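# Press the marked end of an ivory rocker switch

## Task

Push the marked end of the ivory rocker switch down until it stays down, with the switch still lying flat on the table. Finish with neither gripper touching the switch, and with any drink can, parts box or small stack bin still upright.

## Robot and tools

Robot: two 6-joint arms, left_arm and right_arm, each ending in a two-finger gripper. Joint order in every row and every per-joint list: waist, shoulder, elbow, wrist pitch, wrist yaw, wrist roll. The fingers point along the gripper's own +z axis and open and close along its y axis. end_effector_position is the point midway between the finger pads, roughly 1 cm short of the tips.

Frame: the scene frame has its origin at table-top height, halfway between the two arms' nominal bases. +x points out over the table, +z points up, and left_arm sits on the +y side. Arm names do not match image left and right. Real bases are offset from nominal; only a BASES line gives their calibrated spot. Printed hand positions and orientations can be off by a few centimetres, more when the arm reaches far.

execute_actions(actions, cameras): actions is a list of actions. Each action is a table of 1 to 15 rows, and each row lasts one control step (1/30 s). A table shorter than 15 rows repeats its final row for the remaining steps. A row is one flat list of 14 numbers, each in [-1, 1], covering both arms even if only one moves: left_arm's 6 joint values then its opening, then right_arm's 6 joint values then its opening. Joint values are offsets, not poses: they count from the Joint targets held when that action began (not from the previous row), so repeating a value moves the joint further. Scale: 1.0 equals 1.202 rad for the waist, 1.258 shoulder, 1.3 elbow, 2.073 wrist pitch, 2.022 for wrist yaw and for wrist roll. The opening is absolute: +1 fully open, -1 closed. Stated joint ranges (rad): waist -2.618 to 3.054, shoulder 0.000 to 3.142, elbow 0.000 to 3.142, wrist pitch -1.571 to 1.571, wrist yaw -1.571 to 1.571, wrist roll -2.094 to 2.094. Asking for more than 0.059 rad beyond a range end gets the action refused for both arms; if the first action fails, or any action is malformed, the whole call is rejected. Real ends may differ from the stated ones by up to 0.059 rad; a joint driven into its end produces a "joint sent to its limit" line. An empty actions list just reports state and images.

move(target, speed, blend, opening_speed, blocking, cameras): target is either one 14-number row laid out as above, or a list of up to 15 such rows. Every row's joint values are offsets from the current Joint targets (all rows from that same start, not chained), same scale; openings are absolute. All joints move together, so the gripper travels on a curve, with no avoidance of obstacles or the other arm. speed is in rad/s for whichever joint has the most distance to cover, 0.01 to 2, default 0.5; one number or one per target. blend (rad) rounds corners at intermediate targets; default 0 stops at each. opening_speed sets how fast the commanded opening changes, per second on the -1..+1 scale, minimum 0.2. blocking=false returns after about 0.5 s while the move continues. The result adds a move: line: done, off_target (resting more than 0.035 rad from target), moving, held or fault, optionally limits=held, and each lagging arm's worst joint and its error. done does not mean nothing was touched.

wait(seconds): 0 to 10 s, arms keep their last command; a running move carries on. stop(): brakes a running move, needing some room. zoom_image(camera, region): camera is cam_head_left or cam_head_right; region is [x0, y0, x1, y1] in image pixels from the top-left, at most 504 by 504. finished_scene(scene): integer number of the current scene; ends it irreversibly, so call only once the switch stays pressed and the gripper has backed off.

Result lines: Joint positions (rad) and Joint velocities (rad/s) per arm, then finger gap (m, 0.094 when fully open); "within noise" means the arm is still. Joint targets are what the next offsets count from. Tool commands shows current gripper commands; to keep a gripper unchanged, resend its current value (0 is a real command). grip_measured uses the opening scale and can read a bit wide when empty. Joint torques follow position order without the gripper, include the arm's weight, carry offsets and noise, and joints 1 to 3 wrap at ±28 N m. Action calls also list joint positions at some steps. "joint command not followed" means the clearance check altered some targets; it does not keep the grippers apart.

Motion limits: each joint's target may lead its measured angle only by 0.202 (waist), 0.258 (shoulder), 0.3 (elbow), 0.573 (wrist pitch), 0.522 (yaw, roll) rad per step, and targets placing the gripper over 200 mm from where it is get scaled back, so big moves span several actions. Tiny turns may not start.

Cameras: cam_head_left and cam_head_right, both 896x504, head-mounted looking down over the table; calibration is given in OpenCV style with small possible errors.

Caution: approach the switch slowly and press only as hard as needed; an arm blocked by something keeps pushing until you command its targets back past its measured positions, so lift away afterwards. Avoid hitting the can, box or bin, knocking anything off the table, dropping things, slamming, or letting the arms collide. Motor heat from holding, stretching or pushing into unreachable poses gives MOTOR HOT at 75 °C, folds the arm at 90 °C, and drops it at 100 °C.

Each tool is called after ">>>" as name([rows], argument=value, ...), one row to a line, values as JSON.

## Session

>>> execute_actions(actions=[])

Scene clock: 0.00 s.
left_arm: end_effector_position=(+0.4252, +0.2846, +0.1121) grip_measured=+1.000 end_effector_quat_wxyz=(+0.604, -0.041, +0.796, +0.012) | right_arm: end_effector_position=(+0.4148, -0.2792, +0.1161) grip_measured=+1.000 end_effector_quat_wxyz=(+0.622, +0.064, +0.779, -0.053)
Joint positions: left_arm=[0.015 1.501 0.327 0.9 -0.072 -0.052 0.094] | right_arm=[-0.001 1.617 0.385 1.006 0.133 0.026 0.094]
Joint velocities: within noise
Joint torques (N m): no reading
Heat: left arm: 24 °C; right arm: 27 °C.
Joint targets: left_arm=[0.015 1.492 0.336 0.910 -0.072 -0.052] | right_arm=[-0.001 1.609 0.392 1.009 0.134 0.026]
Tool commands: left_gripper/opening=+1.0 right_gripper/opening=+1.0

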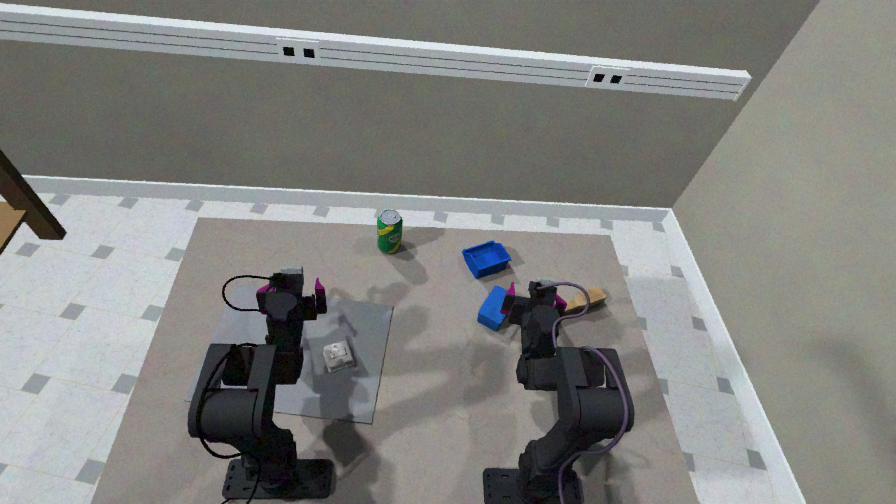

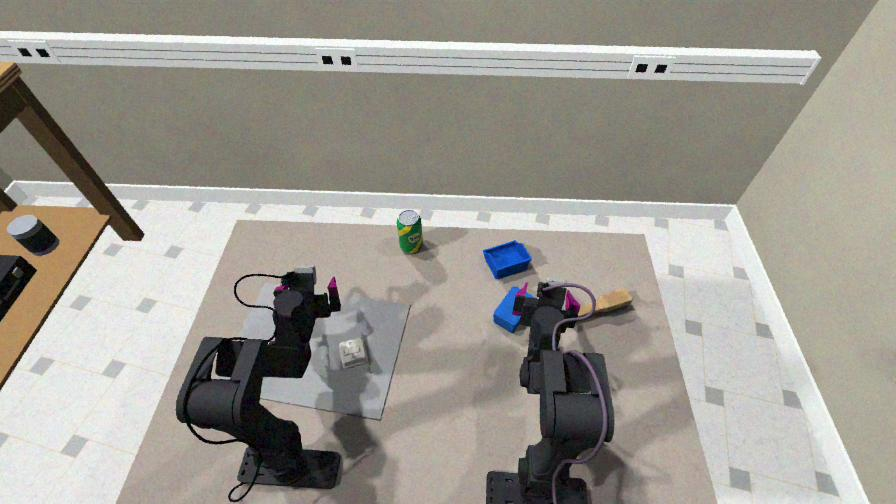

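>>> zoom_image(camera="cam_head_left", region=[300, 330, 390, 380])

>>> zoom_image(camera="cam_head_right", region=[310, 330, 400, 380])

>>> zoom_image(camera="cam_head_left", region=[240, 250, 375, 325])

>>> zoom_image(camera="cam_head_right", region=[255, 250, 390, 325])

Scaled by 5.600 from the camera's 896x504 image, which has a finer 1280x720 frame.

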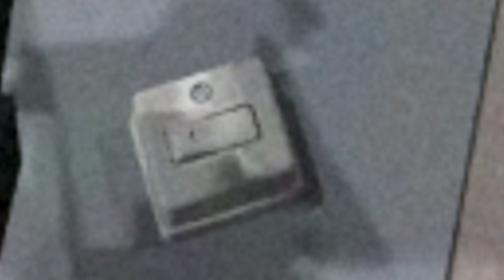

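Scaled by 5.600 from the camera's 896x504 image, which has a finer 1280x720 frame.

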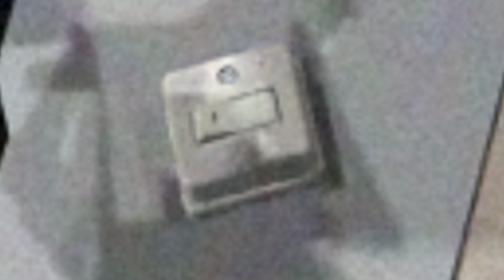

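Scaled by 3.733 from the camera's 896x504 image, which has a finer 1280x720 frame.

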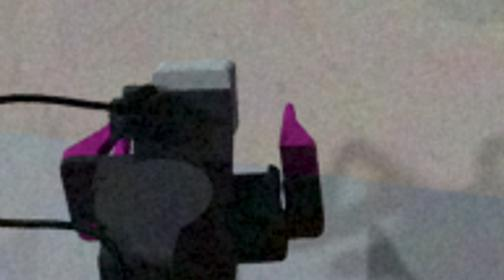

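Scaled by 3.733 from the camera's 896x504 image, which has a finer 1280x720 frame.

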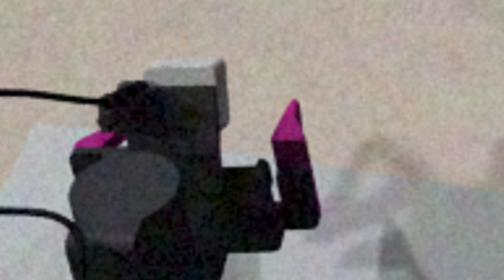

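>>> move([
  [-0.0166,0.0143,0.3954,-0.2701,0.0999,0,-1.0,0,0,0,0,0,0,1.0],
  [-0.0241,0.0461,0.5354,-0.9344,0.2334,0,-1.0,0,0,0,0,0,0,1.0],
], speed=0.9, blend=0.25, opening_speed=1.0)

>>> zoom_image(camera="cam_head_left", region=[290, 325, 380, 375])

>>> zoom_image(camera="cam_head_right", region=[305, 325, 395, 375])

Scene clock: 25.30 s.
left_arm: end_effector_position=(+0.2902, +0.1999, +0.0744) grip_measured=-0.995 end_effector_quat_wxyz=(+0.002, -0.011, +0.982, -0.190) | right_arm: end_effector_position=(+0.4148, -0.2792, +0.1161) grip_measured=+1.000 end_effector_quat_wxyz=(+0.622, +0.064, +0.779, -0.053)
Joint positions: left_arm=[-0.008 1.537 1.005 -1.02 0.381 -0.052 0] | right_arm=[-0.001 1.617 0.385 1.006 0.133 0.026 0.094]
Joint velocities: within noise
Joint torques (N m): left_arm=[-0.46 -4.12 9.14 0.49 0.46 -0.03] | right_arm=[-0.01 -5.26 5.91 2.1 0.01 -0.03]
Heat: left arm: 27 °C; right arm: 31 °C.
Joint targets: left_arm=[-0.014 1.550 1.032 -1.027 0.400 -0.052] | right_arm=[-0.001 1.609 0.392 1.009 0.134 0.026]
move: done

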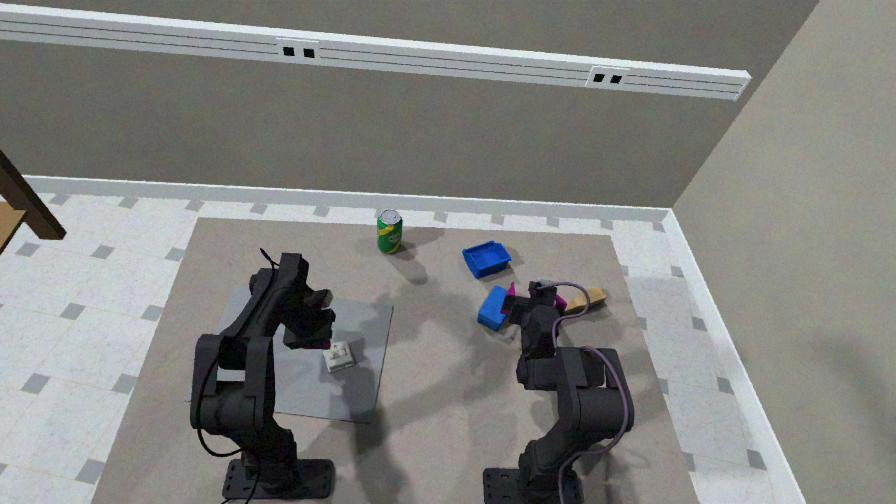

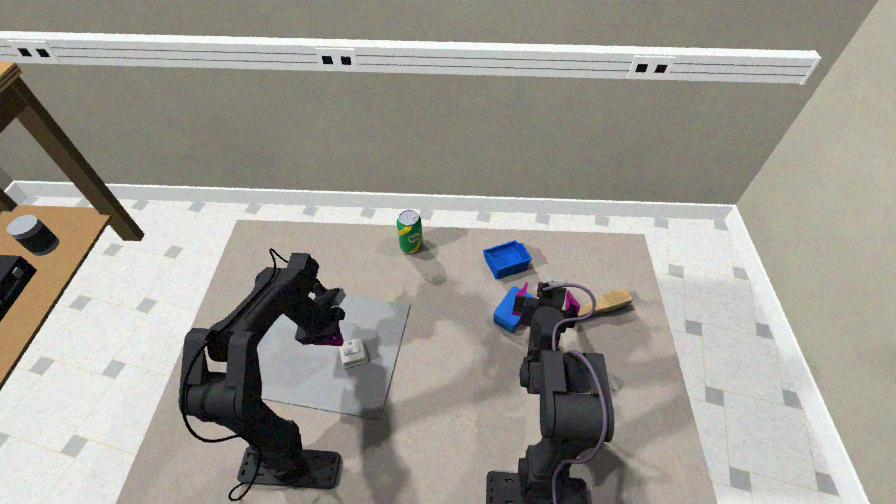

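Scaled by 5.600 from the camera's 896x504 image, which has a finer 1280x720 frame.

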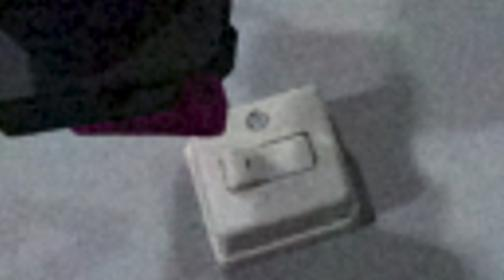

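Scaled by 5.600 from the camera's 896x504 image, which has a finer 1280x720 frame.

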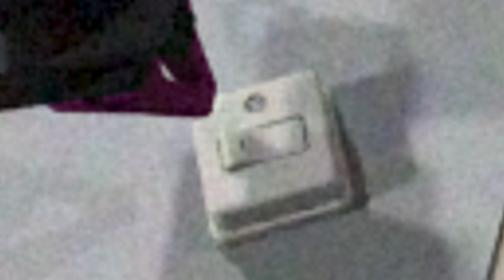

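>>> move([
  [-0.0075,0,-0.0269,0.0116,0,0,-1.0,0,0,0,0,0,0,1.0],
  [-0.0075,0.0437,-0.0708,0.0651,0,0,-1.0,0,0,0,0,0,0,1.0],
], speed=[0.3,0.2], blend=0.01)

>>> zoom_image(camera="cam_head_left", region=[290, 325, 380, 375])

>>> zoom_image(camera="cam_head_right", region=[305, 325, 395, 375])

Scene clock: 47.00 s.
left_arm: end_effector_position=(+0.2930, +0.1971, +0.0466) grip_measured=-0.995 end_effector_quat_wxyz=(-0.001, -0.007, +0.982, -0.190) | right_arm: end_effector_position=(+0.4148, -0.2792, +0.1161) grip_measured=+1.000 end_effector_quat_wxyz=(+0.622, +0.064, +0.779, -0.053)
Joint positions: left_arm=[-0.017 1.594 0.944 -0.907 0.383 -0.052 0] | right_arm=[-0.001 1.617 0.385 1.006 0.133 0.026 0.094]
Joint velocities: within noise
Joint torques (N m): left_arm=[-0.47 -4.52 5.87 0.73 0.45 -0.03] | right_arm=[0.01 -5.24 5.91 2.1 0.01 -0.03]
Heat: left arm: 27 °C; right arm: 32 °C.
Joint targets: left_arm=[-0.023 1.605 0.940 -0.892 0.400 -0.052] | right_arm=[-0.001 1.609 0.392 1.009 0.134 0.026]
move: done

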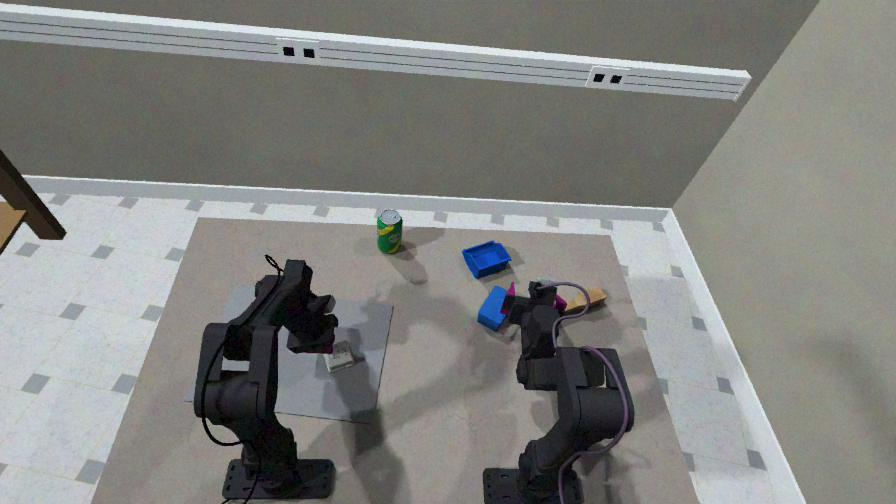

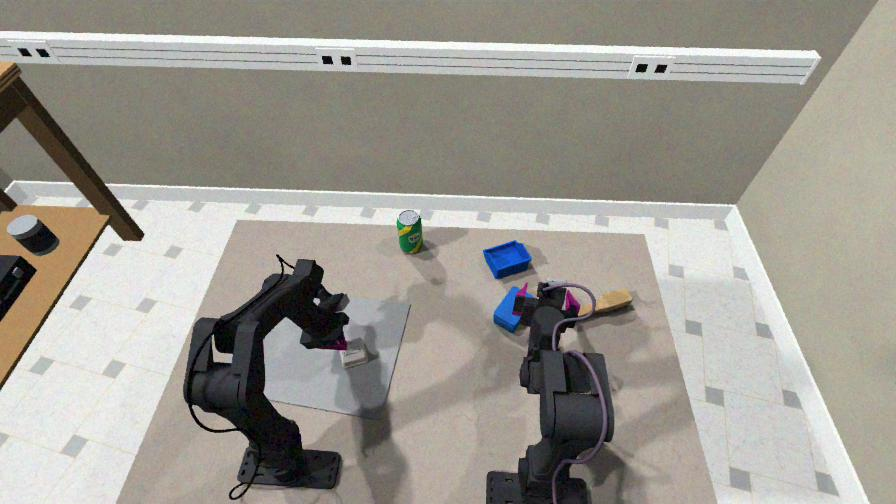

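Scaled by 5.600 from the camera's 896x504 image, which has a finer 1280x720 frame.

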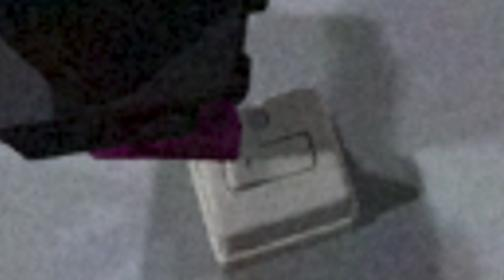

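Scaled by 5.600 from the camera's 896x504 image, which has a finer 1280x720 frame.

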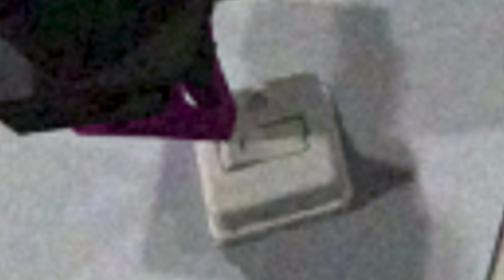

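>>> move(target=[-0.0017,0.0231,-0.0241,0.0291,0,0,-1.0,0,0,0,0,0,0,1.0], speed=0.06)

>>> zoom_image(camera="cam_head_left", region=[290, 325, 380, 375])

>>> zoom_image(camera="cam_head_right", region=[305, 325, 395, 375])

Scene clock: 57.30 s.
left_arm: end_effector_position=(+0.2947, +0.1949, +0.0375) grip_measured=-0.995 end_effector_quat_wxyz=(+0.001, -0.006, +0.980, -0.197) | right_arm: end_effector_position=(+0.4148, -0.2792, +0.1161) grip_measured=+1.000 end_effector_quat_wxyz=(+0.622, +0.064, +0.779, -0.053)
Joint positions: left_arm=[-0.017 1.614 0.921 -0.859 0.396 -0.052 0] | right_arm=[-0.001 1.617 0.385 1.006 0.133 0.026 0.094]
Joint velocities: within noise
Joint torques (N m): left_arm=[-0.69 -4 4.94 0.84 0.3 -0.04] | right_arm=[0.01 -5.26 5.93 2.1 0.01 -0.03]
Heat: left arm: 26 °C; right arm: 33 °C.
Joint targets: left_arm=[-0.025 1.634 0.908 -0.832 0.400 -0.052] | right_arm=[-0.001 1.609 0.392 1.009 0.134 0.026]
move: done

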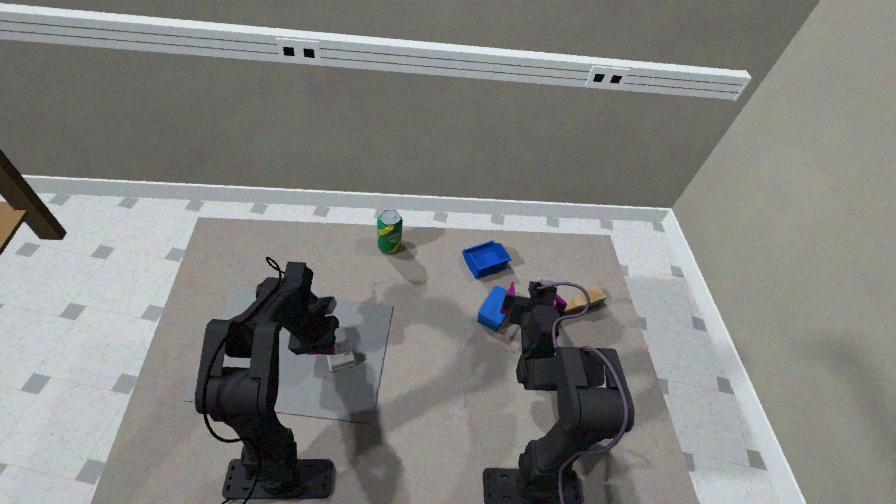

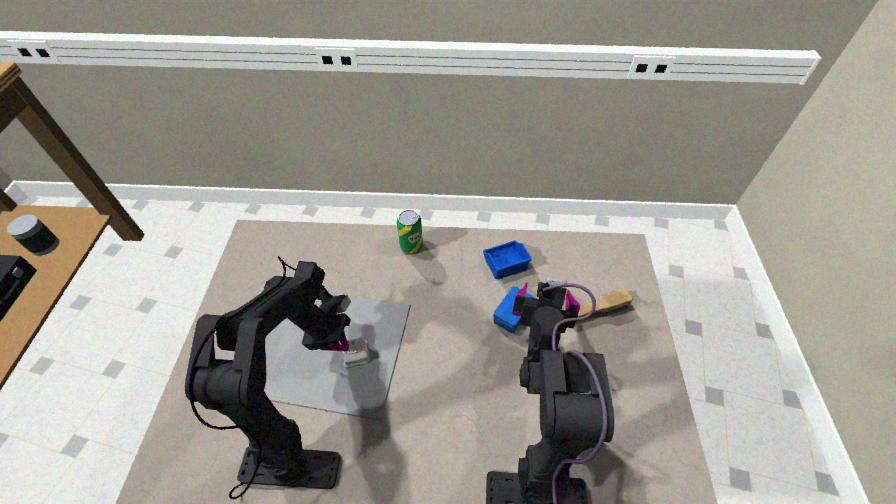

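Scaled by 5.600 from the camera's 896x504 image, which has a finer 1280x720 frame.

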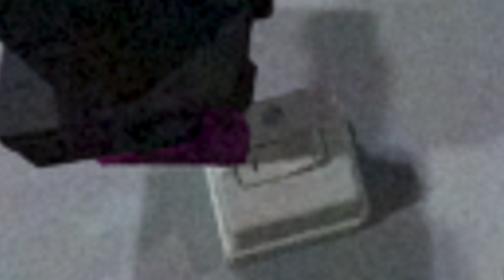

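Scaled by 5.600 from the camera's 896x504 image, which has a finer 1280x720 frame.

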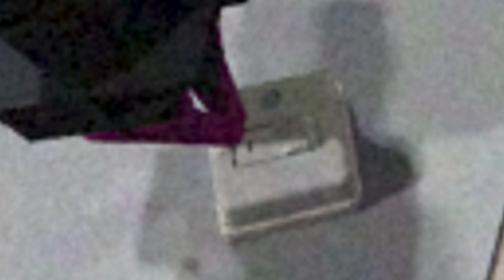

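>>> zoom_image(camera="cam_head_left", region=[322, 340, 362, 374])

>>> zoom_image(camera="cam_head_right", region=[336, 338, 376, 372])

Scaled by 12.600 from the camera's 896x504 image, which has a finer 1280x720 frame.

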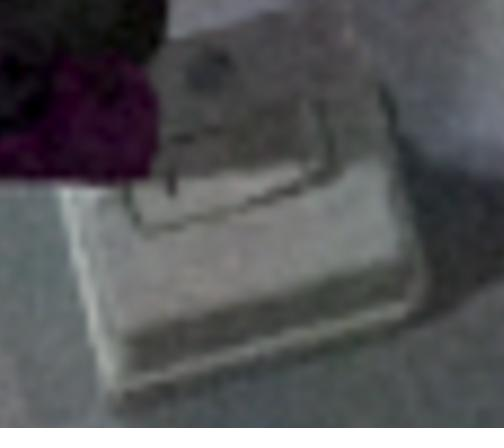

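Scaled by 12.600 from the camera's 896x504 image, which has a finer 1280x720 frame.

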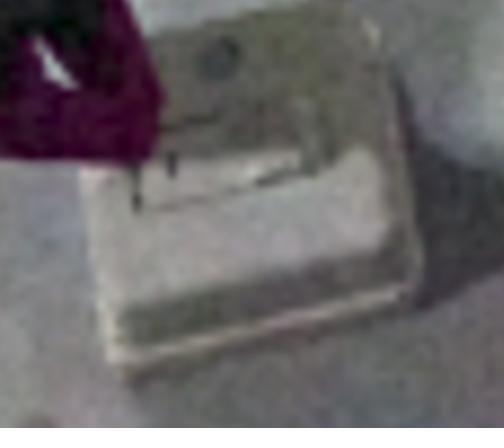

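>>> move([
  [0.0067,-0.0270,0.0285,-0.0087,0,0,-1.0,0,0,0,0,0,0,1.0],
  [0.0067,-0.0390,0.0508,-0.0381,0,0,-1.0,0,0,0,0,0,0,1.0],
  [0.0067,-0.0739,0.1169,-0.0994,0,0,-1.0,0,0,0,0,0,0,1.0],
], speed=[0.12,0.15,0.4], blend=[0.01,0.02,0])

>>> zoom_image(camera="cam_head_left", region=[300, 325, 390, 375])

>>> zoom_image(camera="cam_head_right", region=[310, 325, 400, 375])

Scene clock: 68.37 s.
left_arm: end_effector_position=(+0.2960, +0.1948, +0.0764) grip_measured=-0.995 end_effector_quat_wxyz=(-0.003, -0.007, +0.980, -0.197) | right_arm: end_effector_position=(+0.4148, -0.2792, +0.1161) grip_measured=+1.000 end_effector_quat_wxyz=(+0.622, +0.064, +0.779, -0.053)
Joint positions: left_arm=[-0.017 1.568 1.04 -1.031 0.396 -0.052 0] | right_arm=[-0.001 1.617 0.385 1.006 0.133 0.026 0.094]
Joint velocities: within noise
Joint torques (N m): left_arm=[0.06 -7.68 8.49 0.46 0.31 -0.02] | right_arm=[0.01 -5.27 5.93 2.1 0.01 -0.03]
Heat: left arm: 26 °C; right arm: 33 °C.
Joint targets: left_arm=[-0.017 1.541 1.060 -1.038 0.400 -0.052] | right_arm=[-0.001 1.609 0.392 1.009 0.134 0.026]
move: done

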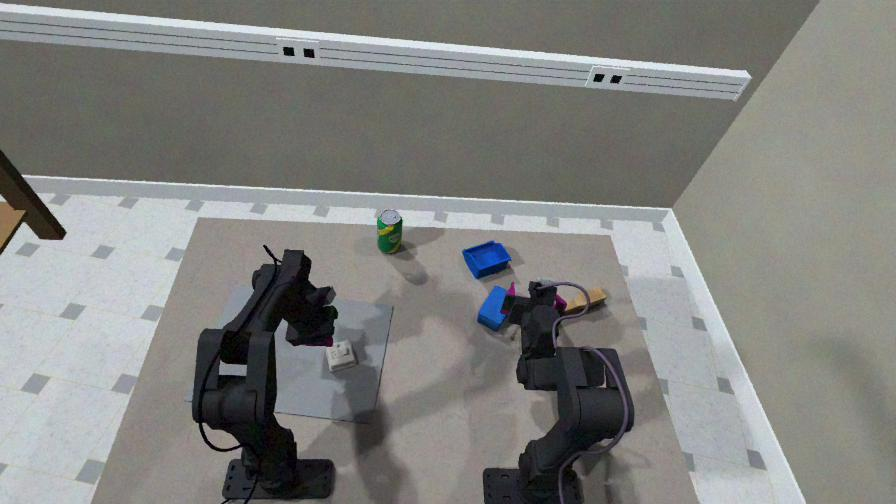

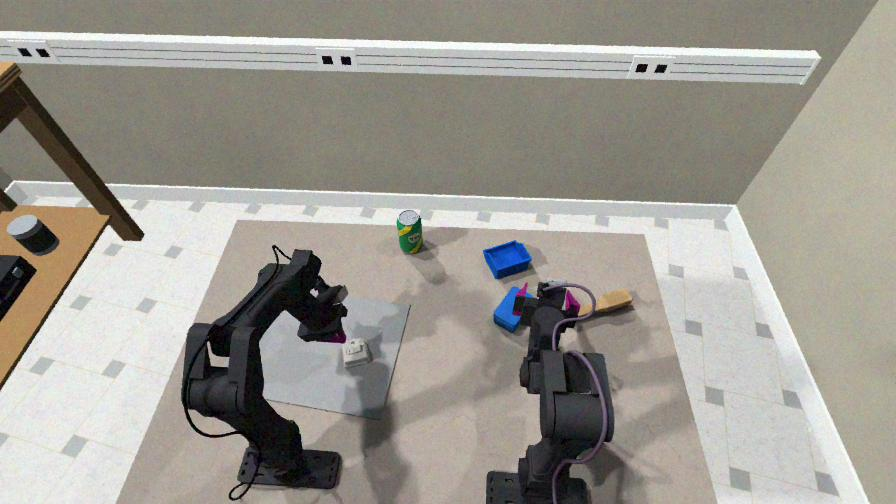

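Scaled by 5.600 from the camera's 896x504 image, which has a finer 1280x720 frame.

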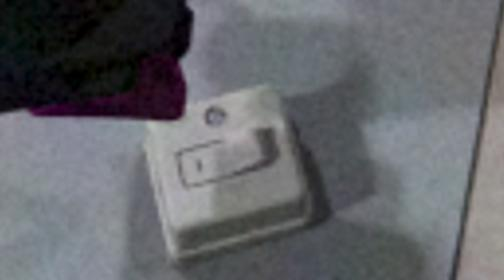

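Scaled by 5.600 from the camera's 896x504 image, which has a finer 1280x720 frame.

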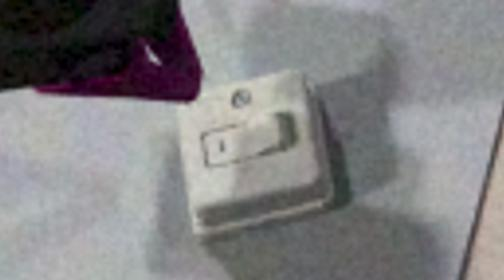

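>>> finished_scene(scene=3)

The scene is finished: the task was done.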